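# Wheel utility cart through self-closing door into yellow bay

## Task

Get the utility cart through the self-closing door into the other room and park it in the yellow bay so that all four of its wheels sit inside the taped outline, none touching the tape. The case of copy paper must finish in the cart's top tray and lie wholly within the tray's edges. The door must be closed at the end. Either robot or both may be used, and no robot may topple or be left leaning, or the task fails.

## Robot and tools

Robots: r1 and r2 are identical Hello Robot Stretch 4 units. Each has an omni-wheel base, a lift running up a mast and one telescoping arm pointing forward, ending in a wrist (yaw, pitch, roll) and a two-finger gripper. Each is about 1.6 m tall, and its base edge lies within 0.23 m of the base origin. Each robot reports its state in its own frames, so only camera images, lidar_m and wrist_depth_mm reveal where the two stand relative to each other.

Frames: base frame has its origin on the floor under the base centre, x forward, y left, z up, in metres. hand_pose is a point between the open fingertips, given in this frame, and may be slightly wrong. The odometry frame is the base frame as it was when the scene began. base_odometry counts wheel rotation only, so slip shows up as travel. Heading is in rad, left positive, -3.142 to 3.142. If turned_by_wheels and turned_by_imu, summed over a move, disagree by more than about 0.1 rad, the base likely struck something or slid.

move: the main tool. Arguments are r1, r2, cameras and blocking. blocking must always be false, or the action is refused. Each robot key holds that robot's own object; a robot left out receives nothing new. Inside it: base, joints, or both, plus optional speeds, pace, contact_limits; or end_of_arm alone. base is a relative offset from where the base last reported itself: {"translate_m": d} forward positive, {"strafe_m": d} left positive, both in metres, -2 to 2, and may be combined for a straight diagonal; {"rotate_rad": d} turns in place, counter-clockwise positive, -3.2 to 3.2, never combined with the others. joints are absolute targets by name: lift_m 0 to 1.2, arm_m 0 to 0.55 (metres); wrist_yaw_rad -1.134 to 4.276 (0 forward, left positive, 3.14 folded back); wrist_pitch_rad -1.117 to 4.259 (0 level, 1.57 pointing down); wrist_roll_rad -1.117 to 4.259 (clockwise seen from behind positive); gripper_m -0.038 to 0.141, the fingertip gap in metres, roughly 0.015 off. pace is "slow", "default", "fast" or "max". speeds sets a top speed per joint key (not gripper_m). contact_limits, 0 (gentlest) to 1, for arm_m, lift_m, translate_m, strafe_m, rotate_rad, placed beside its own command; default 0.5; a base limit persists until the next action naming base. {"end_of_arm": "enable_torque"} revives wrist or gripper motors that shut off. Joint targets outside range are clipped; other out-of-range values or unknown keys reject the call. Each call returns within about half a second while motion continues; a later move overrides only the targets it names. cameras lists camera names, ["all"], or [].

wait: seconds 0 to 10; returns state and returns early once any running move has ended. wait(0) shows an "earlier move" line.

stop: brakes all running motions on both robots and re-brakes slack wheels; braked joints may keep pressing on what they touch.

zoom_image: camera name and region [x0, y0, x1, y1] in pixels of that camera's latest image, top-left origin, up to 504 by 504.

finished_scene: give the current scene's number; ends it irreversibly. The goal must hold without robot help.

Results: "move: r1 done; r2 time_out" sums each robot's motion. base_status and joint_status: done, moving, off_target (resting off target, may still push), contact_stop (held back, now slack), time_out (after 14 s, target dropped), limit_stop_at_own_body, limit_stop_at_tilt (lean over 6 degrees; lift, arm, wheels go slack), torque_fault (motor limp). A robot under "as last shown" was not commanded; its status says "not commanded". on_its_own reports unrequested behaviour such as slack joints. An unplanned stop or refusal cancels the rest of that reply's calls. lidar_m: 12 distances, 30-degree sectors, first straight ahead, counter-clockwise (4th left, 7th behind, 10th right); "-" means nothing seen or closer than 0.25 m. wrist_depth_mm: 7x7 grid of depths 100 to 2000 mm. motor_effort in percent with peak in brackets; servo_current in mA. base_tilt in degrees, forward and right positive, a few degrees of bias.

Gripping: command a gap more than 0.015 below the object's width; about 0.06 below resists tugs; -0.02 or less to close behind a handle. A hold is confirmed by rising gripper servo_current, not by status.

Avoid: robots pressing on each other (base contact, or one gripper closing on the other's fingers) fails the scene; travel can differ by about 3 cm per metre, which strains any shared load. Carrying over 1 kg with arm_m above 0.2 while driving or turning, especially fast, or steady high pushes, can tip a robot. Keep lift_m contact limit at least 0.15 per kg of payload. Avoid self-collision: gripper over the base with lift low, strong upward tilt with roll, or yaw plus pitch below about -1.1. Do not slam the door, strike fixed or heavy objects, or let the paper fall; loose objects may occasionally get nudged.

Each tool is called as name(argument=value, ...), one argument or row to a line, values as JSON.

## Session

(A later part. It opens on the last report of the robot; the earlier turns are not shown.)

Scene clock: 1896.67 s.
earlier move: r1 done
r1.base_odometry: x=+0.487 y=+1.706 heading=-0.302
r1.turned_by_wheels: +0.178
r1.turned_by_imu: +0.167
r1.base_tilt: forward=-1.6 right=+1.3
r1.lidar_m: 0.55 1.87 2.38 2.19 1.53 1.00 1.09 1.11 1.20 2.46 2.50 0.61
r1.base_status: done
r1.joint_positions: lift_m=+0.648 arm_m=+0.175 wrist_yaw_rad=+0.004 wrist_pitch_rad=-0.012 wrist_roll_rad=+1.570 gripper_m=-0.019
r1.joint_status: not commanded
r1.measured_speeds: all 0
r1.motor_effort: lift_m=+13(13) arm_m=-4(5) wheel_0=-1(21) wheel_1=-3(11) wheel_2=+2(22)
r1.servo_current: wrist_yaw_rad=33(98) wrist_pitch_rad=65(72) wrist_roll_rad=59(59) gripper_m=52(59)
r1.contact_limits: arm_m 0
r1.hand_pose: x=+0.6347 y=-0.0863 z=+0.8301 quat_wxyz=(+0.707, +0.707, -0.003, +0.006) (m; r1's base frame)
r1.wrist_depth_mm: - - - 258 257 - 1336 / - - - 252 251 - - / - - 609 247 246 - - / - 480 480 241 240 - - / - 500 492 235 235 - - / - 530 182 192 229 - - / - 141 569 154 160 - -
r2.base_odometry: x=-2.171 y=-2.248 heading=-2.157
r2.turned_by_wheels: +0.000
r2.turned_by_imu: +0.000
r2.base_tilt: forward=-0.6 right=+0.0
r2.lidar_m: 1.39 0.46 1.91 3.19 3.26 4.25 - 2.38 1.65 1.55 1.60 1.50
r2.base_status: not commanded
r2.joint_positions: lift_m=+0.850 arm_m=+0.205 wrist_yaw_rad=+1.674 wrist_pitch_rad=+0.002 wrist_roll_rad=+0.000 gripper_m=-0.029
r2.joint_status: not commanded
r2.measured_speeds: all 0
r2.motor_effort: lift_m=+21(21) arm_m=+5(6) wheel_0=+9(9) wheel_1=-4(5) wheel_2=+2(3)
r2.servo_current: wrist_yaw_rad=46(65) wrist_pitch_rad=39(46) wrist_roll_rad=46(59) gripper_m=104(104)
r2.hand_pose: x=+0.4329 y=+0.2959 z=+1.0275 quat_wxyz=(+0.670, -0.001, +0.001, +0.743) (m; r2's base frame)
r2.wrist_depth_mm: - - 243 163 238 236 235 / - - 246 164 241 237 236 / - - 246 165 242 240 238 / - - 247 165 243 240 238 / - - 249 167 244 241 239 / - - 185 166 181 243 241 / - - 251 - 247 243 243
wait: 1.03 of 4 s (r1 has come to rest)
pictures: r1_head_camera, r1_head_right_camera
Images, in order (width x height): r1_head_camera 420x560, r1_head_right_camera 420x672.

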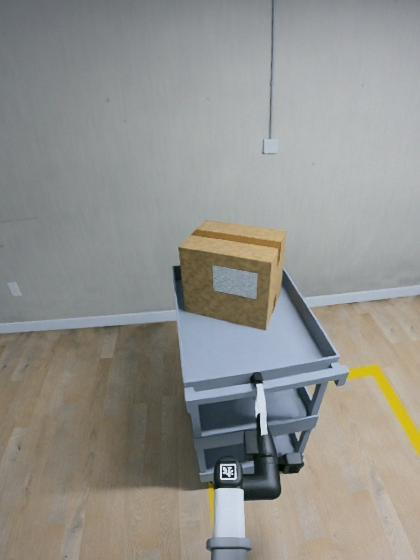

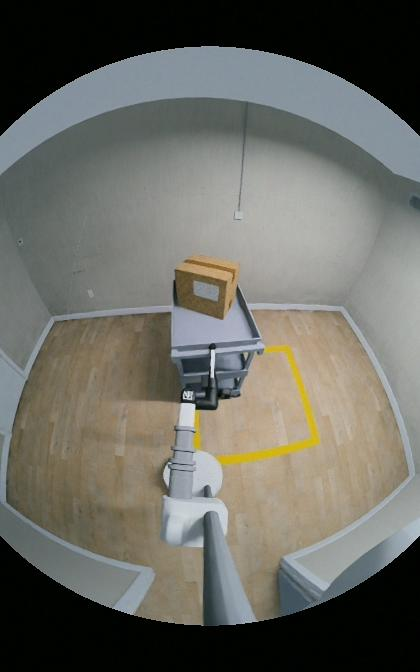

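move(
  blocking=false,
  r1={"base":{"translate_m":-0.07},"pace":"slow"},
)

wait(
  seconds=3,
)

move(
  blocking=false,
  r1={"joints":{"gripper_m":0.135}},
)

wait(
  seconds=2,
)

move(
  blocking=false,
  r1={"base":{"translate_m":-0.3},"pace":"slow"},
)

wait(
  seconds=5,
  cameras=["r1_head_camera","r1_head_right_camera","r1_wrist_camera"],
)

Scene clock: 1917.27 s.
move: r1 moving
r1.base_odometry: x=+0.475 y=+1.710 heading=-0.303
r1.turned_by_wheels: +0.000
r1.turned_by_imu: +0.000
r1.base_tilt: forward=-1.6 right=+1.3
r1.lidar_m: 0.52 1.89 2.39 2.21 1.50 0.98 1.04 1.12 1.20 2.47 2.52 0.61
r1.base_status: translate_m moving
r1.joint_positions: lift_m=+0.648 arm_m=+0.175 wrist_yaw_rad=+0.004 wrist_pitch_rad=-0.012 wrist_roll_rad=+1.570 gripper_m=-0.019
r1.joint_status: not commanded
r1.measured_speeds: translate_m=-0.049 strafe_m=+0.000 rotate_rad=+0.000 lift_m=+0.000 arm_m=+0.000 wrist_yaw_rad=+0.000 wrist_pitch_rad=+0.000 wrist_roll_rad=+0.000
r1.motor_effort: lift_m=+13(13) arm_m=-4(4) wheel_0=-6(7) wheel_1=-6(7) wheel_2=+10(11)
r1.servo_current: wrist_yaw_rad=52(59) wrist_pitch_rad=59(72) wrist_roll_rad=52(78) gripper_m=46(52)
r1.contact_limits: arm_m 0
r1.hand_pose: x=+0.6347 y=-0.0863 z=+0.8301 quat_wxyz=(+0.707, +0.707, -0.003, +0.006) (m; r1's base frame)
r1.wrist_depth_mm: - - - 256 256 - 1336 / - - - 250 251 - - / - - 591 245 245 - - / - 480 473 240 239 - - / - 500 504 235 235 - - / - 530 181 191 229 - - / - 139 569 170 160 - -
r2: as last shown
r2.base_tilt: forward=-0.7 right=+0.1
r2.lidar_m: 1.39 0.46 1.94 3.18 3.28 4.26 - 2.38 1.65 1.52 1.59 1.48
r2.motor_effort: lift_m=+21(21) arm_m=+5(6) wheel_0=+9(9) wheel_1=-4(5) wheel_2=+2(2)
r2.servo_current: wrist_yaw_rad=52(59) wrist_pitch_rad=39(46) wrist_roll_rad=46(59) gripper_m=104(104)
r2.wrist_depth_mm: - - 243 162 240 237 236 / - - 244 163 240 238 236 / - - 245 165 241 238 237 / - - 247 165 243 240 238 / - - 249 167 243 241 240 / - - 185 166 181 243 241 / - - 251 - 246 243 243
pictures: none

Scene clock: 1918.73 s.
earlier move: r1 done
r1.base_odometry: x=+0.420 y=+1.727 heading=-0.302
r1.turned_by_wheels: +0.001
r1.turned_by_imu: +0.001
r1.base_tilt: forward=-1.6 right=+1.3
r1.lidar_m: 0.55 1.96 2.39 2.19 1.41 0.91 - 1.06 1.10 2.41 2.51 0.60
r1.base_status: done
r1.joint_positions: lift_m=+0.648 arm_m=+0.175 wrist_yaw_rad=+0.004 wrist_pitch_rad=-0.012 wrist_roll_rad=+1.570 gripper_m=-0.019
r1.joint_status: not commanded
r1.measured_speeds: all 0
r1.motor_effort: lift_m=+13(13) arm_m=-4(4) wheel_0=-2(8) wheel_1=-1(7) wheel_2=+8(11)
r1.servo_current: wrist_yaw_rad=59(65) wrist_pitch_rad=65(72) wrist_roll_rad=39(78) gripper_m=46(59)
r1.contact_limits: arm_m 0
r1.hand_pose: x=+0.6347 y=-0.0863 z=+0.8301 quat_wxyz=(+0.707, +0.707, -0.003, +0.006) (m; r1's base frame)
r1.wrist_depth_mm: - - - 249 246 - 1336 / - - - 244 243 - - / - - 564 241 239 - - / - 477 477 236 236 - - / - 508 508 234 232 - - / - 544 181 188 229 - - / - 140 177 155 167 - -
r2.base_odometry: x=-2.171 y=-2.248 heading=-2.157
r2.turned_by_wheels: +0.000
r2.turned_by_imu: +0.000
r2.base_tilt: forward=-0.6 right=+0.1
r2.lidar_m: 1.38 0.46 1.94 3.18 3.26 4.22 - 2.36 1.65 1.55 1.60 1.48
r2.base_status: not commanded
r2.joint_positions: lift_m=+0.850 arm_m=+0.205 wrist_yaw_rad=+1.674 wrist_pitch_rad=+0.002 wrist_roll_rad=+0.000 gripper_m=-0.029
r2.joint_status: not commanded
r2.measured_speeds: all 0
r2.motor_effort: lift_m=+21(21) arm_m=+5(6) wheel_0=+8(9) wheel_1=-4(5) wheel_2=+2(3)
r2.servo_current: wrist_yaw_rad=59(65) wrist_pitch_rad=39(46) wrist_roll_rad=46(59) gripper_m=91(104)
r2.hand_pose: x=+0.4329 y=+0.2959 z=+1.0275 quat_wxyz=(+0.670, -0.001, +0.001, +0.743) (m; r2's base frame)
r2.wrist_depth_mm: - - 243 162 239 237 235 / - - 244 164 241 238 236 / - - 245 165 241 238 238 / - - 247 164 243 240 238 / - - 249 167 244 242 240 / - - 185 167 181 243 241 / - - 251 - 246 244 242
wait: 1.47 of 3 s (r1 has come to rest)
pictures: none

Scene clock: 1919.23 s.
move: r1 moving
r1.base_odometry: x=+0.420 y=+1.727 heading=-0.302
r1.turned_by_wheels: +0.000
r1.turned_by_imu: +0.000
r1.base_tilt: forward=-1.6 right=+1.3
r1.lidar_m: 0.53 1.93 2.36 2.20 1.43 0.95 - 1.04 1.12 2.42 2.51 0.61
r1.base_status: not commanded
r1.joint_positions: lift_m=+0.648 arm_m=+0.175 wrist_yaw_rad=+0.004 wrist_pitch_rad=-0.012 wrist_roll_rad=+1.570 gripper_m=+0.005
r1.joint_status: gripper_m moving
r1.measured_speeds: translate_m=+0.000 strafe_m=+0.000 rotate_rad=-0.001 lift_m=+0.000 arm_m=-0.001 wrist_yaw_rad=+0.000 wrist_pitch_rad=+0.000 wrist_roll_rad=+0.000
r1.motor_effort: lift_m=+13(13) arm_m=-4(4) wheel_0=-1(2) wheel_1=-1(2) wheel_2=+6(8)
r1.servo_current: wrist_yaw_rad=65(78) wrist_pitch_rad=65(78) wrist_roll_rad=52(65) gripper_m=72(72)
r1.contact_limits: arm_m 0
r1.hand_pose: x=+0.6346 y=-0.0863 z=+0.8301 quat_wxyz=(+0.707, +0.707, -0.003, +0.006) (m; r1's base frame)
r1.wrist_depth_mm: - - - 251 249 - 1336 / - - - 247 247 - - / - - 574 244 244 - - / - 480 480 239 239 - - / - 504 508 236 236 - - / - 539 186 190 182 - - / - 147 177 175 163 - -
r2: as last shown
r2.base_tilt: forward=-0.7 right=+0.0
r2.lidar_m: 1.38 0.46 1.95 3.21 3.24 4.27 - 2.35 1.65 1.54 1.58 1.49
r2.motor_effort: lift_m=+21(21) arm_m=+6(6) wheel_0=+8(9) wheel_1=-4(4) wheel_2=+2(2)
r2.servo_current: wrist_yaw_rad=52(59) wrist_pitch_rad=39(46) wrist_roll_rad=52(59) gripper_m=98(104)
r2.wrist_depth_mm: - - 243 162 238 237 236 / - - 245 163 240 238 236 / - - 245 165 241 240 238 / - - 247 165 243 240 239 / - - 249 167 244 242 240 / - - 185 167 181 243 240 / - - 251 - 245 243 243
pictures: none

Scene clock: 1921.10 s.
earlier move: r1 done
r1.base_odometry: x=+0.420 y=+1.727 heading=-0.302
r1.turned_by_wheels: +0.000
r1.turned_by_imu: +0.000
r1.base_tilt: forward=-1.6 right=+1.3
r1.lidar_m: 0.57 1.96 2.38 2.19 1.41 0.94 - 1.07 1.10 2.43 2.50 0.62
r1.base_status: not commanded
r1.joint_positions: lift_m=+0.648 arm_m=+0.175 wrist_yaw_rad=+0.003 wrist_pitch_rad=+0.000 wrist_roll_rad=+1.570 gripper_m=+0.135
r1.joint_status: all done
r1.measured_speeds: all 0
r1.motor_effort: lift_m=+13(13) arm_m=+3(4) wheel_0=-1(2) wheel_1=-1(2) wheel_2=+3(8)
r1.servo_current: wrist_yaw_rad=52(78) wrist_pitch_rad=33(78) wrist_roll_rad=46(65) gripper_m=46(91)
r1.contact_limits: arm_m 0
r1.hand_pose: x=+0.6345 y=-0.0866 z=+0.8268 quat_wxyz=(+0.707, +0.707, +0.001, +0.001) (m; r1's base frame)
r1.wrist_depth_mm: - - 207 272 - 1537 1229 / - - - 264 - - - / - - 219 260 - - - / - 492 473 255 866 - - / - 496 496 251 252 - - / - 193 184 245 191 194 - / - 564 559 142 - - -
r2.base_odometry: x=-2.171 y=-2.248 heading=-2.157
r2.turned_by_wheels: +0.000
r2.turned_by_imu: +0.000
r2.base_tilt: forward=-0.7 right=+0.0
r2.lidar_m: 1.38 0.46 1.93 3.19 3.26 4.25 - 2.38 1.64 1.54 1.62 1.48
r2.base_status: not commanded
r2.joint_positions: lift_m=+0.850 arm_m=+0.205 wrist_yaw_rad=+1.674 wrist_pitch_rad=+0.002 wrist_roll_rad=+0.000 gripper_m=-0.029
r2.joint_status: not commanded
r2.measured_speeds: all 0
r2.motor_effort: lift_m=+21(21) arm_m=+5(6) wheel_0=+9(9) wheel_1=-4(5) wheel_2=+2(3)
r2.servo_current: wrist_yaw_rad=52(65) wrist_pitch_rad=33(46) wrist_roll_rad=59(65) gripper_m=91(104)
r2.hand_pose: x=+0.4329 y=+0.2959 z=+1.0275 quat_wxyz=(+0.670, -0.001, +0.001, +0.743) (m; r2's base frame)
r2.wrist_depth_mm: - - 243 163 238 236 235 / - - 245 164 239 238 236 / - - 246 165 241 239 237 / - - 247 165 243 240 239 / - - 248 167 244 241 239 / - - 185 166 182 243 241 / - - 251 - 246 244 243
wait: 1.87 of 2 s (r1 has come to rest)
pictures: none

Scene clock: 1921.60 s.
move: r1 moving
r1.base_odometry: x=+0.408 y=+1.730 heading=-0.303
r1.turned_by_wheels: +0.000
r1.turned_by_imu: +0.000
r1.base_tilt: forward=-1.6 right=+1.3
r1.lidar_m: 0.57 1.95 2.39 2.20 1.40 0.93 - 1.05 1.05 2.38 2.51 0.62
r1.base_status: translate_m moving
r1.joint_positions: lift_m=+0.648 arm_m=+0.175 wrist_yaw_rad=+0.003 wrist_pitch_rad=+0.000 wrist_roll_rad=+1.570 gripper_m=+0.135
r1.joint_status: not commanded
r1.measured_speeds: translate_m=-0.048 strafe_m=+0.001 rotate_rad=+0.002 lift_m=+0.000 arm_m=+0.000 wrist_yaw_rad=+0.000 wrist_pitch_rad=+0.000 wrist_roll_rad=+0.000
r1.motor_effort: lift_m=+13(13) arm_m=+4(4) wheel_0=-3(8) wheel_1=-4(6) wheel_2=+6(6)
r1.servo_current: wrist_yaw_rad=46(52) wrist_pitch_rad=39(46) wrist_roll_rad=52(72) gripper_m=39(46)
r1.contact_limits: arm_m 0
r1.hand_pose: x=+0.6345 y=-0.0866 z=+0.8268 quat_wxyz=(+0.707, +0.707, +0.001, +0.001) (m; r1's base frame)
r1.wrist_depth_mm: - - 239 283 - 1499 1182 / - - 228 278 - - - / - - 223 - - - - / - 488 488 264 866 - - / - 512 504 260 264 - - / - 193 196 255 191 193 - / - 574 569 142 - - -
r2: as last shown
r2.base_tilt: forward=-0.6 right=+0.0
r2.lidar_m: 1.38 0.47 1.92 3.19 3.28 4.25 - 2.38 1.65 1.54 1.60 1.46
r2.motor_effort: lift_m=+21(21) arm_m=+5(6) wheel_0=+9(9) wheel_1=-4(4) wheel_2=+2(3)
r2.servo_current: wrist_yaw_rad=72(72) wrist_pitch_rad=39(46) wrist_roll_rad=46(59) gripper_m=98(104)
r2.wrist_depth_mm: - - 243 163 239 236 235 / - - 245 163 239 237 235 / - - 247 165 242 238 238 / - - 247 165 242 240 238 / - - 248 167 244 241 240 / - - 185 166 181 243 241 / - - 251 - 246 243 243
pictures: none

Scene clock: 1925.37 s.
earlier move: r1 done
r1.base_odometry: x=+0.134 y=+1.816 heading=-0.303
r1.turned_by_wheels: +0.000
r1.turned_by_imu: +0.000
r1.base_tilt: forward=-1.6 right=+1.3
r1.lidar_m: 0.85 2.23 2.36 2.19 0.93 0.66 - 0.99 0.87 1.61 2.56 0.93
r1.base_status: done
r1.joint_positions: lift_m=+0.648 arm_m=+0.175 wrist_yaw_rad=+0.003 wrist_pitch_rad=+0.000 wrist_roll_rad=+1.570 gripper_m=+0.135
r1.joint_status: not commanded
r1.measured_speeds: all 0
r1.motor_effort: lift_m=+13(13) arm_m=+4(4) wheel_0=-3(8) wheel_1=-3(6) wheel_2=+2(7)
r1.servo_current: wrist_yaw_rad=59(72) wrist_pitch_rad=39(52) wrist_roll_rad=46(72) gripper_m=39(46)
r1.contact_limits: arm_m 0
r1.hand_pose: x=+0.6345 y=-0.0866 z=+0.8268 quat_wxyz=(+0.707, +0.707, +0.001, +0.001) (m; r1's base frame)
r1.wrist_depth_mm: - - - - - 1661 1098 / - - - 517 585 591 1060 / - - - 554 - 569 - / - - 798 504 - - 559 / - - 809 484 - - 549 / - 193 842 477 187 195 539 / - - - 142 - - 525
r2.base_odometry: x=-2.171 y=-2.248 heading=-2.157
r2.turned_by_wheels: +0.000
r2.turned_by_imu: +0.001
r2.base_tilt: forward=-0.7 right=+0.0
r2.lidar_m: 1.38 0.46 1.94 3.20 3.28 4.23 - 2.39 1.66 1.55 1.59 1.48
r2.base_status: not commanded
r2.joint_positions: lift_m=+0.850 arm_m=+0.205 wrist_yaw_rad=+1.674 wrist_pitch_rad=+0.002 wrist_roll_rad=+0.000 gripper_m=-0.029
r2.joint_status: not commanded
r2.measured_speeds: all 0
r2.motor_effort: lift_m=+21(21) arm_m=+6(6) wheel_0=+9(9) wheel_1=-4(5) wheel_2=+2(3)
r2.servo_current: wrist_yaw_rad=59(72) wrist_pitch_rad=46(46) wrist_roll_rad=52(65) gripper_m=98(104)
r2.hand_pose: x=+0.4329 y=+0.2959 z=+1.0275 quat_wxyz=(+0.670, -0.001, +0.001, +0.743) (m; r2's base frame)
r2.wrist_depth_mm: - - 244 162 239 237 235 / - - 245 163 240 238 236 / - - 246 165 241 239 237 / - - 248 165 243 240 239 / - - 248 168 243 241 240 / - - 185 166 181 243 240 / - - 251 - 246 245 243
wait: 3.77 of 5 s (r1 has come to rest)
pictures: r1_head_camera, r1_head_right_camera, r1_wrist_camera
Images, in order (width x height): r1_head_camera 420x560, r1_head_right_camera 420x672, r1_wrist_camera 616x392.

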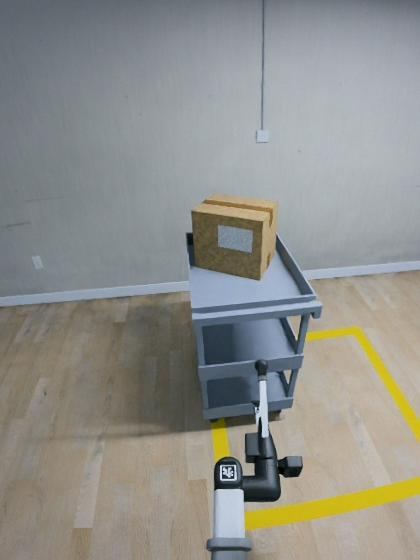

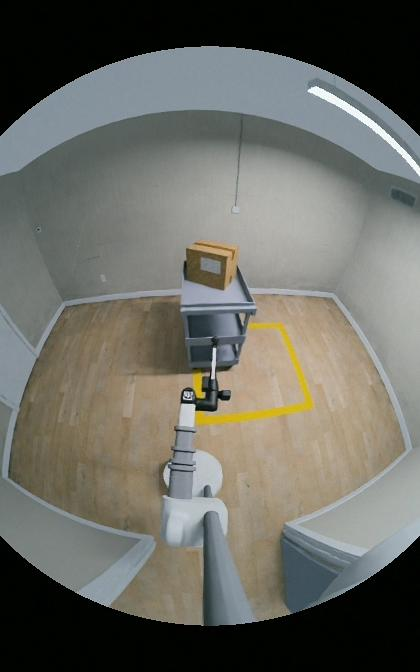

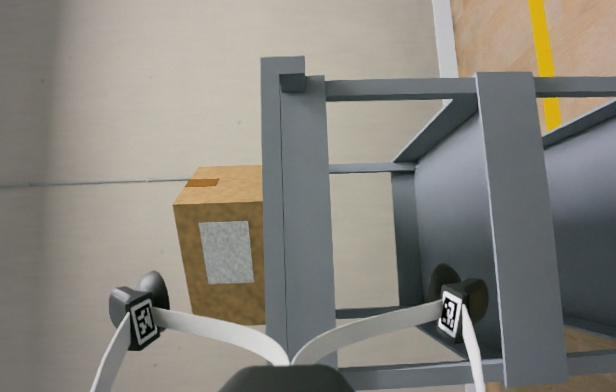

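move(
  blocking=false,
  r1={"joints":{"arm_m":0.0,"lift_m":0.6,"wrist_roll_rad":0.0}},
)

wait(
  seconds=3,
)

move(
  blocking=false,
  r1={"base":{"strafe_m":0.85}},
)

wait(
  seconds=6,
)

move(
  blocking=false,
  r1={"base":{"translate_m":1.24}},
)

wait(
  seconds=8,
)

move(
  blocking=false,
  r1={"base":{"rotate_rad":-1.47}},
)

wait(
  seconds=6,
  cameras=["r1_head_camera","r1_head_right_camera","r1_wrist_camera"],
)

Scene clock: 1940.27 s.
move: r1 moving
r1.base_odometry: x=+0.134 y=+1.816 heading=-0.303
r1.turned_by_wheels: +0.000
r1.turned_by_imu: +0.000
r1.base_tilt: forward=-1.6 right=+1.3
r1.lidar_m: 0.83 2.24 2.35 2.20 0.93 0.66 - 0.97 0.89 1.63 2.53 0.93
r1.base_status: not commanded
r1.joint_positions: lift_m=+0.614 arm_m=+0.124 wrist_yaw_rad=+0.003 wrist_pitch_rad=+0.000 wrist_roll_rad=+0.990 gripper_m=+0.135
r1.joint_status: lift_m moving; arm_m moving; wrist_roll_rad moving
r1.measured_speeds: translate_m=+0.000 strafe_m=+0.000 rotate_rad=+0.000 lift_m=-0.094 arm_m=-0.195 wrist_yaw_rad=+0.000 wrist_pitch_rad=+0.001 wrist_roll_rad=-1.817
r1.motor_effort: lift_m=+12(13) arm_m=-3(7) wheel_0=-4(4) wheel_1=-4(4) wheel_2=+2(2)
r1.servo_current: wrist_yaw_rad=65(65) wrist_pitch_rad=46(46) wrist_roll_rad=65(104) gripper_m=33(46)
r1.hand_pose: x=+0.5839 y=-0.0866 z=+0.7919 quat_wxyz=(+0.880, +0.475, +0.001, +0.001) (m; r1's base frame)
r1.wrist_depth_mm: - - - - - - - / - - - - 609 - 1756 / - - 831 603 - 1808 1537 / - - 854 580 - 615 1182 / - - 891 - - 603 - / - 192 504 1138 187 195 - / - - - 142 - - -
r2: as last shown
r2.turned_by_imu: +0.000
r2.base_tilt: forward=-0.6 right=+0.0
r2.lidar_m: 1.38 0.46 1.94 3.21 3.29 4.24 - 2.38 1.63 1.54 1.57 1.49
r2.motor_effort: lift_m=+21(21) arm_m=+6(6) wheel_0=+8(9) wheel_1=-4(5) wheel_2=+2(2)
r2.servo_current: wrist_yaw_rad=46(65) wrist_pitch_rad=46(46) wrist_roll_rad=46(52) gripper_m=98(104)
r2.wrist_depth_mm: - - 244 163 238 237 235 / - - 244 163 240 237 236 / - - 246 164 241 239 236 / - - 248 164 244 240 239 / - - 249 167 244 241 240 / - - 185 166 181 243 242 / - - 251 - 248 243 243
pictures: none

Scene clock: 1941.37 s.
earlier move: r1 done
r1.base_odometry: x=+0.134 y=+1.816 heading=-0.303
r1.turned_by_wheels: +0.000
r1.turned_by_imu: +0.000
r1.base_tilt: forward=-1.6 right=+1.3
r1.lidar_m: 0.85 2.22 2.32 2.19 0.94 0.66 - 0.98 0.88 1.57 2.53 0.94
r1.base_status: not commanded
r1.joint_positions: lift_m=+0.600 arm_m=+0.000 wrist_yaw_rad=+0.003 wrist_pitch_rad=+0.000 wrist_roll_rad=+0.002 gripper_m=+0.135
r1.joint_status: all done
r1.measured_speeds: all 0
r1.motor_effort: lift_m=+13(14) arm_m=-5(9) wheel_0=-4(4) wheel_1=-3(4) wheel_2=+2(2)
r1.servo_current: wrist_yaw_rad=52(65) wrist_pitch_rad=46(46) wrist_roll_rad=59(111) gripper_m=46(46)
r1.hand_pose: x=+0.4596 y=-0.0867 z=+0.7787 quat_wxyz=(+1.000, +0.001, +0.000, +0.001) (m; r1's base frame)
r1.wrist_depth_mm: - - - - - - - / - - - - - - - / - - 1042 976 - - - / - - 691 - 741 - - / - - 691 - - - - / - 192 691 - 211 196 - / - 1708 699 143 - 1708 1756
r2.base_odometry: x=-2.171 y=-2.248 heading=-2.157
r2.turned_by_wheels: +0.000
r2.turned_by_imu: +0.000
r2.base_tilt: forward=-0.6 right=+0.0
r2.lidar_m: 1.37 0.47 1.92 3.19 3.27 4.27 - 2.37 1.64 1.53 1.58 1.48
r2.base_status: not commanded
r2.joint_positions: lift_m=+0.850 arm_m=+0.205 wrist_yaw_rad=+1.674 wrist_pitch_rad=+0.002 wrist_roll_rad=+0.000 gripper_m=-0.029
r2.joint_status: not commanded
r2.measured_speeds: all 0
r2.motor_effort: lift_m=+21(21) arm_m=+5(6) wheel_0=+8(9) wheel_1=-4(5) wheel_2=+2(3)
r2.servo_current: wrist_yaw_rad=52(65) wrist_pitch_rad=46(46) wrist_roll_rad=46(59) gripper_m=104(104)
r2.hand_pose: x=+0.4329 y=+0.2959 z=+1.0275 quat_wxyz=(+0.670, -0.001, +0.001, +0.743) (m; r2's base frame)
r2.wrist_depth_mm: - - 244 162 239 236 235 / - - 244 164 240 237 236 / - - 246 165 242 238 237 / - - 247 165 243 241 239 / - - 250 168 245 242 239 / - - 185 166 181 244 241 / - - 251 - 246 242 242
wait: 1.10 of 3 s (r1 has come to rest)
pictures: none

Scene clock: 1941.87 s.
move: r1 moving
r1.base_odometry: x=+0.144 y=+1.850 heading=-0.303
r1.turned_by_wheels: +0.000
r1.turned_by_imu: +0.000
r1.base_tilt: forward=-1.6 right=+1.3
r1.lidar_m: 0.85 2.26 2.34 2.15 0.93 0.63 - 1.05 0.91 1.62 2.60 0.93
r1.base_status: strafe_m moving
r1.joint_positions: lift_m=+0.600 arm_m=+0.000 wrist_yaw_rad=+0.003 wrist_pitch_rad=+0.000 wrist_roll_rad=+0.002 gripper_m=+0.135
r1.joint_status: not commanded
r1.measured_speeds: translate_m=-0.001 strafe_m=+0.140 rotate_rad=+0.005 lift_m=+0.000 arm_m=+0.000 wrist_yaw_rad=+0.000 wrist_pitch_rad=+0.000 wrist_roll_rad=+0.000
r1.motor_effort: lift_m=+13(13) arm_m=-5(5) wheel_0=-10(11) wheel_1=+11(11) wheel_2=-1(2)
r1.servo_current: wrist_yaw_rad=59(59) wrist_pitch_rad=39(46) wrist_roll_rad=65(65) gripper_m=39(46)
r1.hand_pose: x=+0.4596 y=-0.0867 z=+0.7787 quat_wxyz=(+1.000, +0.001, +0.000, +0.001) (m; r1's base frame)
r1.wrist_depth_mm: - - - - - - - / - - - - - - - / - - 1025 976 - - - / - - 699 - - - - / - - 1255 - - - - / - 193 180 - 192 197 - / - 1756 699 143 - 1661 1808
r2: as last shown
r2.lidar_m: 1.39 0.48 1.94 3.19 3.28 4.26 - 2.38 1.65 1.54 1.60 1.49
r2.motor_effort: lift_m=+21(21) arm_m=+6(6) wheel_0=+9(9) wheel_1=-4(4) wheel_2=+2(2)
r2.servo_current: wrist_yaw_rad=59(65) wrist_pitch_rad=46(46) wrist_roll_rad=52(52) gripper_m=91(104)
r2.wrist_depth_mm: - - 244 163 238 236 235 / - - 245 163 239 238 236 / - - 247 165 241 240 238 / - - 248 165 242 241 239 / - - 250 167 245 240 240 / - - 185 167 181 243 241 / - - 251 - 246 243 243
pictures: none

Scene clock: 1945.53 s.
earlier move: r1 done
r1.base_odometry: x=+0.387 y=+2.627 heading=-0.303
r1.turned_by_wheels: +0.000
r1.turned_by_imu: +0.004
r1.base_tilt: forward=-1.6 right=+1.3
r1.lidar_m: 2.12 2.14 1.48 1.33 1.07 0.72 0.64 0.65 1.65 1.89 1.26 1.13
r1.base_status: done
r1.joint_positions: lift_m=+0.600 arm_m=+0.000 wrist_yaw_rad=+0.003 wrist_pitch_rad=+0.000 wrist_roll_rad=+0.002 gripper_m=+0.135
r1.joint_status: not commanded
r1.measured_speeds: all 0
r1.motor_effort: lift_m=+13(13) arm_m=-5(5) wheel_0=-1(12) wheel_1=+1(11) wheel_2=+0(2)
r1.servo_current: wrist_yaw_rad=46(78) wrist_pitch_rad=39(46) wrist_roll_rad=52(72) gripper_m=46(52)
r1.hand_pose: x=+0.4596 y=-0.0867 z=+0.7787 quat_wxyz=(+1.000, +0.001, +0.000, +0.001) (m; r1's base frame)
r1.wrist_depth_mm: - - - - - - - / - - - - - - - / - - - - - - 1060 / - - - - - - - / - - - - - - - / - 192 - - 192 196 - / - 177 1756 142 1808 1661 -
r2.base_odometry: x=-2.171 y=-2.248 heading=-2.157
r2.turned_by_wheels: +0.000
r2.turned_by_imu: +0.001
r2.base_tilt: forward=-0.6 right=+0.0
r2.lidar_m: 1.38 0.46 1.95 3.19 3.28 4.24 - 2.38 1.66 1.52 1.60 1.46
r2.base_status: not commanded
r2.joint_positions: lift_m=+0.850 arm_m=+0.205 wrist_yaw_rad=+1.674 wrist_pitch_rad=+0.002 wrist_roll_rad=+0.000 gripper_m=-0.029
r2.joint_status: not commanded
r2.measured_speeds: all 0
r2.motor_effort: lift_m=+20(21) arm_m=+6(6) wheel_0=+9(9) wheel_1=-4(5) wheel_2=+2(3)
r2.servo_current: wrist_yaw_rad=46(65) wrist_pitch_rad=39(46) wrist_roll_rad=59(59) gripper_m=98(104)
r2.hand_pose: x=+0.4329 y=+0.2959 z=+1.0275 quat_wxyz=(+0.670, -0.001, +0.001, +0.743) (m; r2's base frame)
r2.wrist_depth_mm: - - 242 163 238 237 236 / - - 245 164 240 238 236 / - - 246 164 241 241 237 / - - 247 165 243 239 239 / - - 248 167 243 242 239 / - - 185 166 181 244 241 / - - 251 - 246 243 243
wait: 3.67 of 6 s (r1 has come to rest)
pictures: none

Scene clock: 1946.03 s.
move: r1 moving
r1.base_odometry: x=+0.417 y=+2.618 heading=-0.302
r1.turned_by_wheels: +0.000
r1.turned_by_imu: +0.000
r1.base_tilt: forward=-1.6 right=+1.3
r1.lidar_m: 2.07 2.13 1.47 1.33 1.12 0.74 0.69 0.68 1.64 1.97 1.23 1.10
r1.base_status: translate_m moving
r1.joint_positions: lift_m=+0.600 arm_m=+0.000 wrist_yaw_rad=+0.003 wrist_pitch_rad=+0.000 wrist_roll_rad=+0.002 gripper_m=+0.135
r1.joint_status: not commanded
r1.measured_speeds: translate_m=+0.122 strafe_m=+0.000 rotate_rad=+0.001 lift_m=+0.000 arm_m=+0.000 wrist_yaw_rad=+0.000 wrist_pitch_rad=+0.000 wrist_roll_rad=+0.000
r1.motor_effort: lift_m=+13(13) arm_m=-5(5) wheel_0=+6(8) wheel_1=+6(7) wheel_2=-8(9)
r1.servo_current: wrist_yaw_rad=46(59) wrist_pitch_rad=39(52) wrist_roll_rad=46(52) gripper_m=39(46)
r1.hand_pose: x=+0.4596 y=-0.0867 z=+0.7787 quat_wxyz=(+1.000, +0.001, +0.000, +0.001) (m; r1's base frame)
r1.wrist_depth_mm: - - - - - - - / - - - - - - - / - - - - - - 1008 / - - - - - - - / - - - - - - - / - 192 - - 185 195 - / - 177 1756 143 1808 1661 1336
r2: as last shown
r2.turned_by_imu: +0.000
r2.lidar_m: 1.39 0.48 1.94 3.19 3.31 4.29 - 2.39 1.65 1.54 1.59 1.49
r2.motor_effort: lift_m=+21(21) arm_m=+5(6) wheel_0=+9(9) wheel_1=-4(4) wheel_2=+2(2)
r2.servo_current: wrist_yaw_rad=39(59) wrist_pitch_rad=33(39) wrist_roll_rad=46(52) gripper_m=98(104)
r2.wrist_depth_mm: - - 244 163 239 237 235 / - - 244 164 240 238 236 / - - 246 165 241 239 236 / - - 248 164 243 240 238 / - - 249 167 245 242 241 / - - 185 167 181 243 240 / - - 252 - 246 244 243
pictures: none

Scene clock: 1951.17 s.
earlier move: r1 done
r1.base_odometry: x=+1.571 y=+2.258 heading=-0.302
r1.turned_by_wheels: +0.000
r1.turned_by_imu: +0.000
r1.base_tilt: forward=-1.6 right=+1.3
r1.lidar_m: 0.88 0.91 1.18 1.47 1.47 1.92 1.87 1.92 0.74 0.65 0.66 0.97
r1.base_status: done
r1.joint_positions: lift_m=+0.600 arm_m=+0.000 wrist_yaw_rad=+0.003 wrist_pitch_rad=+0.000 wrist_roll_rad=+0.002 gripper_m=+0.135
r1.joint_status: not commanded
r1.measured_speeds: all 0
r1.motor_effort: lift_m=+13(13) arm_m=-5(5) wheel_0=+1(9) wheel_1=+2(8) wheel_2=+2(10)
r1.servo_current: wrist_yaw_rad=59(65) wrist_pitch_rad=39(52) wrist_roll_rad=33(65) gripper_m=46(52)
r1.hand_pose: x=+0.4596 y=-0.0867 z=+0.7787 quat_wxyz=(+1.000, +0.001, +0.000, +0.001) (m; r1's base frame)
r1.wrist_depth_mm: - - - - - - - / - - - - - - - / - - - - - - - / - - - - - - - / - - - - - - - / - 193 - - 184 195 - / - - - 143 - - -
r2.base_odometry: x=-2.171 y=-2.248 heading=-2.157
r2.turned_by_wheels: +0.000
r2.turned_by_imu: +0.001
r2.base_tilt: forward=-0.7 right=+0.0
r2.lidar_m: 1.38 0.46 1.95 3.21 3.30 4.25 - 2.43 1.66 1.54 1.60 1.48
r2.base_status: not commanded
r2.joint_positions: lift_m=+0.850 arm_m=+0.205 wrist_yaw_rad=+1.674 wrist_pitch_rad=+0.002 wrist_roll_rad=+0.000 gripper_m=-0.029
r2.joint_status: not commanded
r2.measured_speeds: all 0
r2.motor_effort: lift_m=+21(21) arm_m=+6(6) wheel_0=+9(9) wheel_1=-5(5) wheel_2=+2(3)
r2.servo_current: wrist_yaw_rad=59(65) wrist_pitch_rad=39(52) wrist_roll_rad=46(59) gripper_m=98(104)
r2.hand_pose: x=+0.4329 y=+0.2959 z=+1.0275 quat_wxyz=(+0.670, -0.001, +0.001, +0.743) (m; r2's base frame)
r2.wrist_depth_mm: - - 244 162 239 237 236 / - - 246 164 240 239 236 / - - 245 165 241 239 237 / - - 247 165 243 240 238 / - - 248 167 244 242 240 / - - 184 166 181 243 242 / - - 250 - 247 244 243
wait: 5.13 of 8 s (r1 has come to rest)
pictures: none

Scene clock: 1951.67 s.
move: r1 moving
r1.base_odometry: x=+1.571 y=+2.258 heading=-0.555
r1.turned_by_wheels: -0.252
r1.turned_by_imu: -0.253
r1.base_tilt: forward=-1.6 right=+1.3
r1.lidar_m: 0.90 0.88 1.00 1.52 1.46 1.62 1.89 1.90 2.33 0.67 0.67 1.13
r1.base_status: rotate_rad moving
r1.joint_positions: lift_m=+0.600 arm_m=+0.000 wrist_yaw_rad=+0.003 wrist_pitch_rad=+0.000 wrist_roll_rad=+0.002 gripper_m=+0.135
r1.joint_status: not commanded
r1.measured_speeds: translate_m=+0.000 strafe_m=+0.001 rotate_rad=-0.973 lift_m=+0.000 arm_m=+0.000 wrist_yaw_rad=+0.000 wrist_pitch_rad=+0.000 wrist_roll_rad=+0.000
r1.motor_effort: lift_m=+13(13) arm_m=-5(5) wheel_0=+8(8) wheel_1=+8(8) wheel_2=+8(8)
r1.servo_current: wrist_yaw_rad=39(59) wrist_pitch_rad=39(39) wrist_roll_rad=52(65) gripper_m=39(46)
r1.hand_pose: x=+0.4596 y=-0.0867 z=+0.7787 quat_wxyz=(+1.000, +0.001, +0.000, +0.001) (m; r1's base frame)
r1.wrist_depth_mm: - - - - - - - / - - - - - - - / - - - - - - - / - - - - - - - / - - - - - - - / - 192 - - 184 195 - / - - - 143 - - -
r2: as last shown
r2.turned_by_imu: +0.000
r2.base_tilt: forward=-0.6 right=+0.0
r2.lidar_m: 1.37 0.48 1.91 3.20 3.29 4.25 - 2.38 1.64 1.56 1.59 1.49
r2.motor_effort: lift_m=+21(21) arm_m=+5(6) wheel_0=+8(9) wheel_1=-5(5) wheel_2=+2(3)
r2.servo_current: wrist_yaw_rad=52(59) wrist_pitch_rad=52(52) wrist_roll_rad=46(52) gripper_m=98(98)
r2.wrist_depth_mm: - - 243 162 238 236 236 / - - 245 163 240 237 236 / - - 247 165 241 239 236 / - - 248 164 242 241 238 / - - 249 167 245 243 239 / - - 185 166 182 243 242 / - - 251 - 246 244 243
pictures: none

Scene clock: 1953.17 s.
earlier move: r1 done
r1.base_odometry: x=+1.571 y=+2.258 heading=-1.772
r1.turned_by_wheels: -1.217
r1.turned_by_imu: -1.224
r1.base_tilt: forward=-1.6 right=+1.3
r1.lidar_m: 0.66 0.68 0.93 0.87 0.92 1.28 1.48 1.56 1.98 1.87 2.31 0.69
r1.base_status: done
r1.joint_positions: lift_m=+0.600 arm_m=+0.000 wrist_yaw_rad=+0.002 wrist_pitch_rad=+0.000 wrist_roll_rad=+0.002 gripper_m=+0.135
r1.joint_status: not commanded
r1.measured_speeds: all 0
r1.motor_effort: lift_m=+13(13) arm_m=-5(5) wheel_0=+3(9) wheel_1=+2(9) wheel_2=+1(8)
r1.servo_current: wrist_yaw_rad=46(59) wrist_pitch_rad=39(46) wrist_roll_rad=46(65) gripper_m=46(52)
r1.hand_pose: x=+0.4596 y=-0.0867 z=+0.7787 quat_wxyz=(+1.000, +0.001, +0.000, +0.001) (m; r1's base frame)
r1.wrist_depth_mm: - - 504 - - - - / - 559 512 691 - - - / - 549 504 691 - - - / 439 445 445 452 459 462 - / 442 866 - - - - - / 449 197 - - 904 208 - / 445 154 - 143 - 676 1756
r2.base_odometry: x=-2.171 y=-2.248 heading=-2.157
r2.turned_by_wheels: +0.000
r2.turned_by_imu: +0.000
r2.base_tilt: forward=-0.6 right=+0.0
r2.lidar_m: 1.37 0.47 1.95 3.19 3.30 4.23 - 2.37 1.64 1.55 1.59 1.48
r2.base_status: not commanded
r2.joint_positions: lift_m=+0.850 arm_m=+0.205 wrist_yaw_rad=+1.674 wrist_pitch_rad=+0.002 wrist_roll_rad=+0.000 gripper_m=-0.029
r2.joint_status: not commanded
r2.measured_speeds: all 0
r2.motor_effort: lift_m=+21(21) arm_m=+5(6) wheel_0=+8(9) wheel_1=-4(5) wheel_2=+3(3)
r2.servo_current: wrist_yaw_rad=52(65) wrist_pitch_rad=39(52) wrist_roll_rad=46(59) gripper_m=98(111)
r2.hand_pose: x=+0.4329 y=+0.2959 z=+1.0275 quat_wxyz=(+0.670, -0.001, +0.001, +0.743) (m; r2's base frame)
r2.wrist_depth_mm: - - 244 162 238 236 235 / - - 245 163 240 238 236 / - - 245 165 241 239 236 / - - 247 164 242 240 239 / - - 249 167 244 242 240 / - - 185 166 181 243 242 / - - 251 - 247 243 243
wait: 1.50 of 6 s (r1 has come to rest)
pictures: r1_head_camera, r1_head_right_camera, r1_wrist_camera
Images, in order (width x height): r1_head_camera 420x560, r1_head_right_camera 420x672, r1_wrist_camera 616x392.

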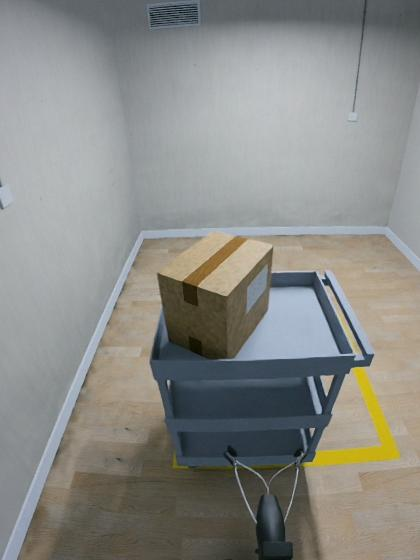

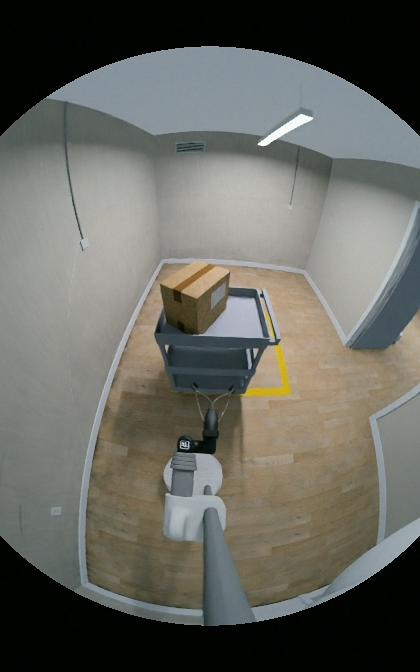

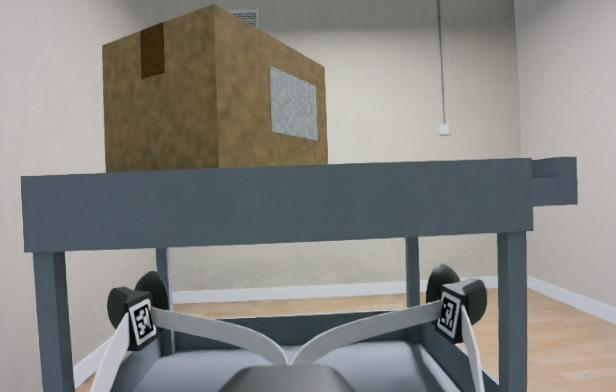

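move(
  blocking=false,
  r1={"base":{"translate_m":0.18,"strafe_m":0.03},"joints":{"lift_m":0.63},"pace":"slow"},
)

wait(
  seconds=4,
  cameras=["r1_head_camera","r1_wrist_camera"],
)

Scene clock: 1961.80 s.
move: r1 moving
r1.base_odometry: x=+1.570 y=+2.246 heading=-1.771
r1.turned_by_wheels: +0.000
r1.turned_by_imu: +0.000
r1.base_tilt: forward=-1.6 right=+1.3
r1.lidar_m: 0.64 0.67 0.93 0.89 0.90 1.27 1.48 1.55 1.99 1.87 2.32 0.67
r1.base_status: translate_m moving; strafe_m moving
r1.joint_positions: lift_m=+0.622 arm_m=+0.000 wrist_yaw_rad=+0.002 wrist_pitch_rad=+0.000 wrist_roll_rad=+0.002 gripper_m=+0.135
r1.joint_status: lift_m moving
r1.measured_speeds: translate_m=+0.048 strafe_m=+0.009 rotate_rad=-0.003 lift_m=+0.058 arm_m=+0.000 wrist_yaw_rad=+0.000 wrist_pitch_rad=+0.000 wrist_roll_rad=+0.000
r1.motor_effort: lift_m=+26(27) arm_m=-5(5) wheel_0=+6(7) wheel_1=+7(7) wheel_2=-6(6)
r1.servo_current: wrist_yaw_rad=59(72) wrist_pitch_rad=39(52) wrist_roll_rad=52(65) gripper_m=39(46)
r1.hand_pose: x=+0.4596 y=-0.0867 z=+0.8003 quat_wxyz=(+1.000, +0.001, +0.000, +0.001) (m; r1's base frame)
r1.wrist_depth_mm: - - 544 - - - - / - 544 496 668 - - - / - 530 496 668 - - - / 430 433 439 442 449 452 455 / 430 436 439 449 452 452 - / 439 197 - - 904 208 - / 439 154 - 143 - 741 1808
r2: as last shown
r2.base_tilt: forward=-0.7 right=+0.0
r2.lidar_m: 1.38 0.47 1.92 3.18 3.28 4.26 - 2.37 1.66 1.53 1.60 1.48
r2.motor_effort: lift_m=+21(21) arm_m=+6(6) wheel_0=+9(9) wheel_1=-4(5) wheel_2=+2(2)
r2.servo_current: wrist_yaw_rad=46(65) wrist_pitch_rad=39(46) wrist_roll_rad=39(52) gripper_m=98(104)
r2.wrist_depth_mm: - - 243 163 239 237 236 / - - 244 164 240 238 236 / - - 246 165 242 239 237 / - - 247 164 243 240 238 / - - 249 168 243 241 240 / - - 185 167 181 243 241 / - - 252 - 246 244 243
pictures: none

Scene clock: 1964.40 s.
earlier move: r1 done
r1.base_odometry: x=+1.564 y=+2.076 heading=-1.771
r1.turned_by_wheels: +0.000
r1.turned_by_imu: +0.000
r1.base_tilt: forward=-1.6 right=+1.3
r1.lidar_m: 0.49 0.51 0.89 0.84 0.90 1.25 1.67 1.74 2.00 1.88 2.25 0.51
r1.base_status: done
r1.joint_positions: lift_m=+0.629 arm_m=+0.000 wrist_yaw_rad=+0.002 wrist_pitch_rad=+0.000 wrist_roll_rad=+0.002 gripper_m=+0.135
r1.joint_status: all done
r1.measured_speeds: all 0
r1.motor_effort: lift_m=+25(27) arm_m=-5(5) wheel_0=+3(7) wheel_1=+2(7) wheel_2=-2(7)
r1.servo_current: wrist_yaw_rad=59(72) wrist_pitch_rad=39(52) wrist_roll_rad=46(65) gripper_m=46(46)
r1.hand_pose: x=+0.4596 y=-0.0867 z=+0.8077 quat_wxyz=(+1.000, +0.001, +0.000, +0.001) (m; r1's base frame)
r1.wrist_depth_mm: 397 345 317 442 - - - / 399 349 319 442 - - - / 402 351 319 436 - - - / 268 327 273 277 279 281 283 / 268 271 273 276 279 281 283 / 268 198 273 277 278 200 - / - 699 - 143 - 1661 1863
r2.base_odometry: x=-2.171 y=-2.248 heading=-2.157
r2.turned_by_wheels: +0.000
r2.turned_by_imu: +0.000
r2.base_tilt: forward=-0.6 right=+0.1
r2.lidar_m: 1.39 0.48 1.96 3.20 3.29 4.25 - 2.40 1.67 1.54 1.60 1.49
r2.base_status: not commanded
r2.joint_positions: lift_m=+0.850 arm_m=+0.205 wrist_yaw_rad=+1.674 wrist_pitch_rad=+0.002 wrist_roll_rad=+0.000 gripper_m=-0.029
r2.joint_status: not commanded
r2.measured_speeds: all 0
r2.motor_effort: lift_m=+21(21) arm_m=+6(6) wheel_0=+8(9) wheel_1=-4(5) wheel_2=+2(3)
r2.servo_current: wrist_yaw_rad=46(65) wrist_pitch_rad=39(46) wrist_roll_rad=46(59) gripper_m=104(104)
r2.hand_pose: x=+0.4329 y=+0.2959 z=+1.0275 quat_wxyz=(+0.670, -0.001, +0.001, +0.743) (m; r2's base frame)
r2.wrist_depth_mm: - - 243 163 238 236 235 / - - 245 163 240 238 236 / - - 246 165 241 239 237 / - - 247 165 243 239 239 / - - 250 167 244 242 239 / - - 185 167 181 242 242 / - - 252 - 246 243 243
wait: 2.60 of 4 s (r1 has come to rest)
pictures: r1_head_camera, r1_wrist_camera
Images, in order (width x height): r1_head_camera 420x560, r1_wrist_camera 616x392.

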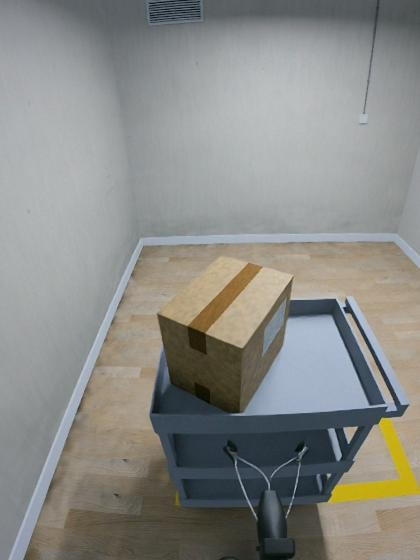

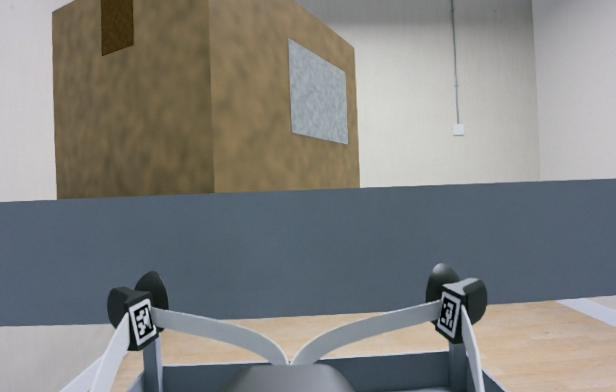

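move(
  blocking=false,
  r1={"base":{"translate_m":0.3},"joints":{"lift_m":0.645},"pace":"slow"},
)

wait(
  seconds=5,
  cameras=["r1_head_camera","r1_wrist_camera","r1_head_right_camera"],
)

Scene clock: 1968.40 s.
move: r1 moving
r1.base_odometry: x=+1.562 y=+2.064 heading=-1.771
r1.turned_by_wheels: +0.001
r1.turned_by_imu: +0.000
r1.base_tilt: forward=-1.6 right=+1.3
r1.lidar_m: 0.47 0.48 0.88 0.86 0.89 1.25 1.70 1.75 2.02 1.88 2.24 0.51
r1.base_status: translate_m moving
r1.joint_positions: lift_m=+0.644 arm_m=+0.000 wrist_yaw_rad=+0.002 wrist_pitch_rad=+0.000 wrist_roll_rad=+0.002 gripper_m=+0.135
r1.joint_status: lift_m moving
r1.measured_speeds: translate_m=+0.049 strafe_m=+0.000 rotate_rad=+0.000 lift_m=+0.012 arm_m=+0.000 wrist_yaw_rad=+0.000 wrist_pitch_rad=+0.000 wrist_roll_rad=+0.000
r1.motor_effort: lift_m=+26(28) arm_m=-5(5) wheel_0=+7(8) wheel_1=+4(6) wheel_2=-5(7)
r1.servo_current: wrist_yaw_rad=26(78) wrist_pitch_rad=39(46) wrist_roll_rad=59(59) gripper_m=39(46)
r1.hand_pose: x=+0.4596 y=-0.0867 z=+0.8225 quat_wxyz=(+1.000, +0.001, +0.000, +0.001) (m; r1's base frame)
r1.wrist_depth_mm: 382 334 304 436 - - - / 387 334 306 427 - - - / 384 336 307 424 - - - / 387 338 303 402 554 - - / 258 259 263 264 267 268 272 / 258 210 262 265 266 208 272 / - 263 1983 147 - 1756 1921
r2: as last shown
r2.base_tilt: forward=-0.7 right=+0.0
r2.lidar_m: 1.38 0.48 1.92 3.19 3.28 4.26 - 2.37 1.63 1.53 1.60 1.49
r2.motor_effort: lift_m=+21(21) arm_m=+6(6) wheel_0=+9(9) wheel_1=-4(5) wheel_2=+3(3)
r2.servo_current: wrist_yaw_rad=46(59) wrist_pitch_rad=39(46) wrist_roll_rad=65(65) gripper_m=98(104)
r2.wrist_depth_mm: - - 243 163 239 237 236 / - - 244 163 240 237 236 / - - 247 165 241 238 237 / - - 247 165 243 240 239 / - - 248 167 244 243 240 / - - 185 166 181 243 242 / - - 251 - 246 244 242
pictures: none

Scene clock: 1972.17 s.
earlier move: r1 done
r1.base_odometry: x=+1.505 y=+1.782 heading=-1.771
r1.turned_by_wheels: +0.000
r1.turned_by_imu: -0.001
r1.base_tilt: forward=-1.6 right=+1.3
r1.lidar_m: 0.44 0.49 0.89 0.83 0.89 1.25 1.93 2.08 2.02 1.92 0.68 0.49
r1.base_status: done
r1.joint_positions: lift_m=+0.645 arm_m=+0.000 wrist_yaw_rad=+0.000 wrist_pitch_rad=+0.000 wrist_roll_rad=+0.002 gripper_m=+0.135
r1.joint_status: all done
r1.measured_speeds: all 0
r1.motor_effort: lift_m=+25(28) arm_m=+4(5) wheel_0=+4(9) wheel_1=+4(8) wheel_2=-2(13)
r1.servo_current: wrist_yaw_rad=59(78) wrist_pitch_rad=46(52) wrist_roll_rad=59(72) gripper_m=46(46)
r1.hand_pose: x=+0.4592 y=-0.0875 z=+0.8227 quat_wxyz=(+1.000, +0.001, +0.000, +0.000) (m; r1's base frame)
r1.wrist_depth_mm: 353 293 300 415 - - - / 355 294 300 413 - - - / 359 296 301 413 - - - / 359 297 291 389 - - - / 236 236 234 236 236 236 236 / 236 211 236 236 236 236 236 / 237 236 1863 147 236 236 1756
r2.base_odometry: x=-2.171 y=-2.248 heading=-2.157
r2.turned_by_wheels: +0.000
r2.turned_by_imu: +0.001
r2.base_tilt: forward=-0.7 right=+0.1
r2.lidar_m: 1.39 0.47 1.91 3.20 3.27 4.24 - 2.40 1.65 1.55 1.61 1.48
r2.base_status: not commanded
r2.joint_positions: lift_m=+0.850 arm_m=+0.205 wrist_yaw_rad=+1.674 wrist_pitch_rad=+0.002 wrist_roll_rad=+0.000 gripper_m=-0.029
r2.joint_status: not commanded
r2.measured_speeds: all 0
r2.motor_effort: lift_m=+21(21) arm_m=+6(6) wheel_0=+8(9) wheel_1=-4(5) wheel_2=+2(3)
r2.servo_current: wrist_yaw_rad=52(65) wrist_pitch_rad=39(46) wrist_roll_rad=46(65) gripper_m=98(104)
r2.hand_pose: x=+0.4329 y=+0.2959 z=+1.0275 quat_wxyz=(+0.670, -0.001, +0.001, +0.743) (m; r2's base frame)
r2.wrist_depth_mm: - - 243 162 238 237 236 / - - 244 163 240 237 236 / - - 246 165 242 238 238 / - - 247 165 242 240 239 / - - 249 168 244 241 240 / - - 185 166 181 243 241 / - - 251 - 246 243 243
wait: 3.77 of 5 s (r1 has come to rest)
pictures: r1_head_camera, r1_head_right_camera, r1_wrist_camera
Images, in order (width x height): r1_head_camera 420x560, r1_head_right_camera 420x672, r1_wrist_camera 616x392.

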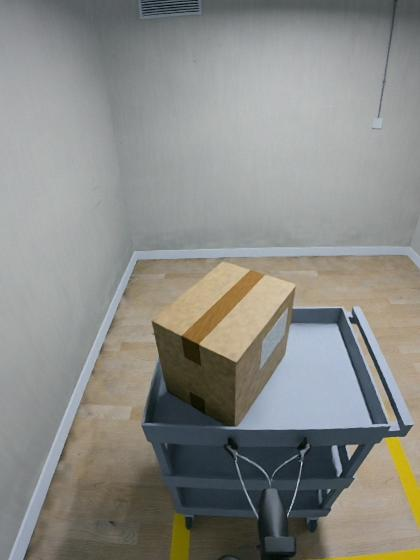

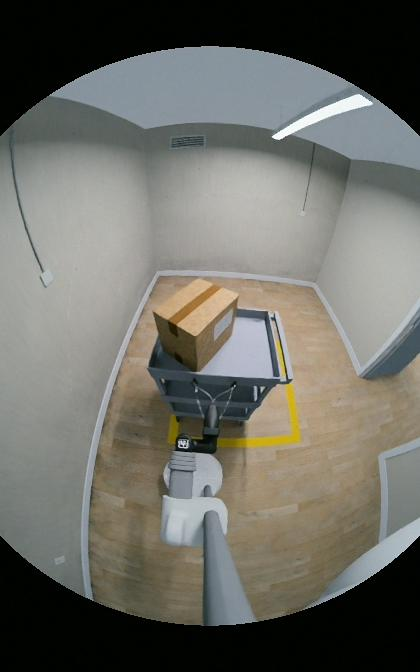

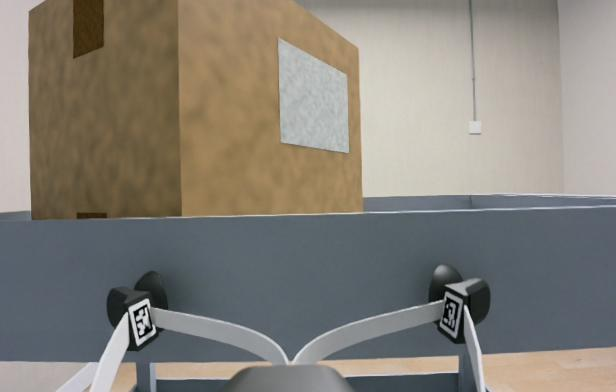

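move(
  blocking=false,
  r1={"base":{"translate_m":0.19},"pace":"slow"},
)

wait(
  seconds=5,
  cameras=["r1_head_camera","r1_wrist_camera","r1_head_right_camera"],
)

Scene clock: 1980.60 s.
move: r1 moving
r1.base_odometry: x=+1.502 y=+1.770 heading=-1.771
r1.turned_by_wheels: +0.000
r1.turned_by_imu: +0.000
r1.base_tilt: forward=-1.6 right=+1.3
r1.lidar_m: 0.45 0.47 0.90 0.85 0.90 1.25 1.98 2.07 2.02 1.92 0.67 0.46
r1.base_status: translate_m moving
r1.joint_positions: lift_m=+0.645 arm_m=+0.000 wrist_yaw_rad=+0.000 wrist_pitch_rad=+0.000 wrist_roll_rad=+0.002 gripper_m=+0.135
r1.joint_status: not commanded
r1.measured_speeds: translate_m=+0.049 strafe_m=+0.001 rotate_rad=+0.002 lift_m=+0.000 arm_m=+0.000 wrist_yaw_rad=+0.000 wrist_pitch_rad=+0.000 wrist_roll_rad=+0.000
r1.motor_effort: lift_m=+25(25) arm_m=+4(5) wheel_0=+4(7) wheel_1=+4(6) wheel_2=-9(9)
r1.servo_current: wrist_yaw_rad=52(59) wrist_pitch_rad=39(52) wrist_roll_rad=59(59) gripper_m=39(52)
r1.hand_pose: x=+0.4592 y=-0.0875 z=+0.8227 quat_wxyz=(+1.000, +0.001, +0.000, +0.000) (m; r1's base frame)
r1.wrist_depth_mm: 353 293 300 413 - - - / 355 294 301 413 - - - / 355 294 301 415 - - - / 359 297 289 392 - - - / 235 236 236 235 235 235 235 / 236 211 236 236 236 236 236 / 236 236 1808 146 236 236 1808
r2: as last shown
r2.turned_by_imu: +0.000
r2.base_tilt: forward=-0.7 right=+0.0
r2.lidar_m: 1.37 0.47 1.93 3.20 3.30 4.25 - 2.39 1.66 1.54 1.60 1.45
r2.motor_effort: lift_m=+21(21) arm_m=+6(6) wheel_0=+8(9) wheel_1=-4(4) wheel_2=+2(2)
r2.servo_current: wrist_yaw_rad=52(59) wrist_pitch_rad=46(46) wrist_roll_rad=72(72) gripper_m=98(104)
r2.wrist_depth_mm: - - 243 162 238 237 235 / - - 246 164 239 237 236 / - - 247 164 242 239 238 / - - 247 165 243 241 238 / - - 249 168 244 242 240 / - - 185 166 181 243 240 / - - 251 - 246 243 243
pictures: none

Scene clock: 1983.27 s.
earlier move: r1 done
r1.base_odometry: x=+1.467 y=+1.596 heading=-1.771
r1.turned_by_wheels: +0.000
r1.turned_by_imu: +0.000
r1.base_tilt: forward=-1.6 right=+1.2
r1.lidar_m: 0.44 0.48 0.91 0.86 0.90 1.26 2.13 2.25 2.00 1.93 0.61 0.48
r1.base_status: done
r1.joint_positions: lift_m=+0.645 arm_m=+0.000 wrist_yaw_rad=+0.000 wrist_pitch_rad=+0.000 wrist_roll_rad=+0.002 gripper_m=+0.135
r1.joint_status: not commanded
r1.measured_speeds: all 0
r1.motor_effort: lift_m=+25(25) arm_m=+4(5) wheel_0=+2(9) wheel_1=+2(7) wheel_2=-4(9)
r1.servo_current: wrist_yaw_rad=59(72) wrist_pitch_rad=39(52) wrist_roll_rad=52(65) gripper_m=39(52)
r1.hand_pose: x=+0.4592 y=-0.0875 z=+0.8227 quat_wxyz=(+1.000, +0.001, +0.000, +0.000) (m; r1's base frame)
r1.wrist_depth_mm: 370 306 291 399 - - - / 373 306 293 397 - - - / 373 306 291 397 - - - / 377 307 281 377 683 - - / 239 238 236 237 235 234 235 / 240 213 237 238 236 235 235 / 240 239 1808 148 237 236 1863
r2.base_odometry: x=-2.171 y=-2.248 heading=-2.157
r2.turned_by_wheels: +0.000
r2.turned_by_imu: +0.000
r2.base_tilt: forward=-0.7 right=+0.0
r2.lidar_m: 1.39 0.45 1.92 3.20 3.27 4.24 - 2.38 1.67 1.54 1.60 1.49
r2.base_status: not commanded
r2.joint_positions: lift_m=+0.850 arm_m=+0.205 wrist_yaw_rad=+1.674 wrist_pitch_rad=+0.002 wrist_roll_rad=+0.000 gripper_m=-0.029
r2.joint_status: not commanded
r2.measured_speeds: all 0
r2.motor_effort: lift_m=+21(21) arm_m=+5(6) wheel_0=+8(9) wheel_1=-4(5) wheel_2=+2(3)
r2.servo_current: wrist_yaw_rad=52(65) wrist_pitch_rad=39(46) wrist_roll_rad=46(72) gripper_m=98(104)
r2.hand_pose: x=+0.4329 y=+0.2959 z=+1.0275 quat_wxyz=(+0.670, -0.001, +0.001, +0.743) (m; r2's base frame)
r2.wrist_depth_mm: - - 243 163 239 237 235 / - - 245 163 239 237 236 / - - 246 165 242 239 237 / - - 247 165 242 240 238 / - - 249 167 244 242 240 / - - 185 166 181 242 240 / - - 251 - 246 243 242
wait: 2.67 of 5 s (r1 has come to rest)
pictures: r1_head_camera, r1_head_right_camera, r1_wrist_camera
Images, in order (width x height): r1_head_camera 420x560, r1_head_right_camera 420x672, r1_wrist_camera 616x392.

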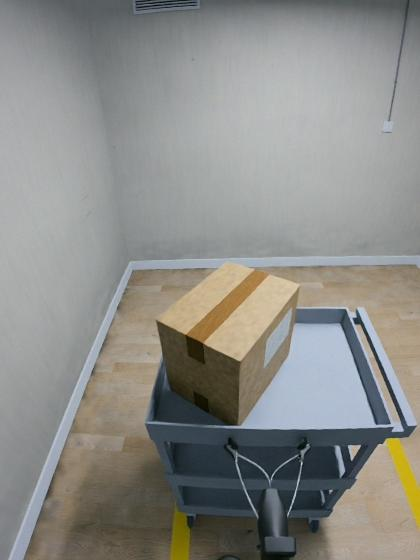

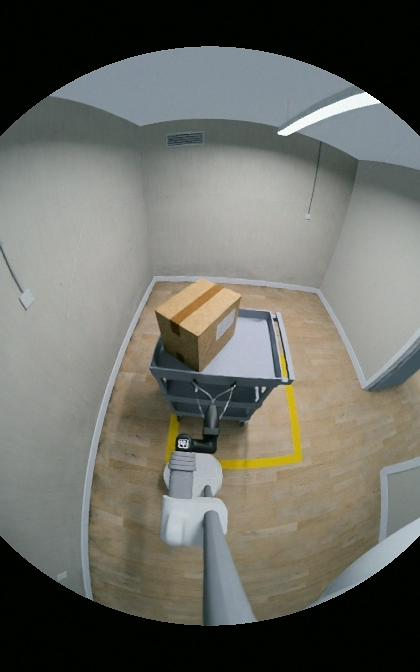

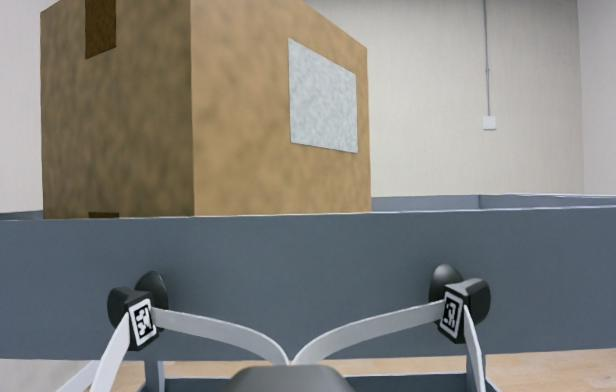

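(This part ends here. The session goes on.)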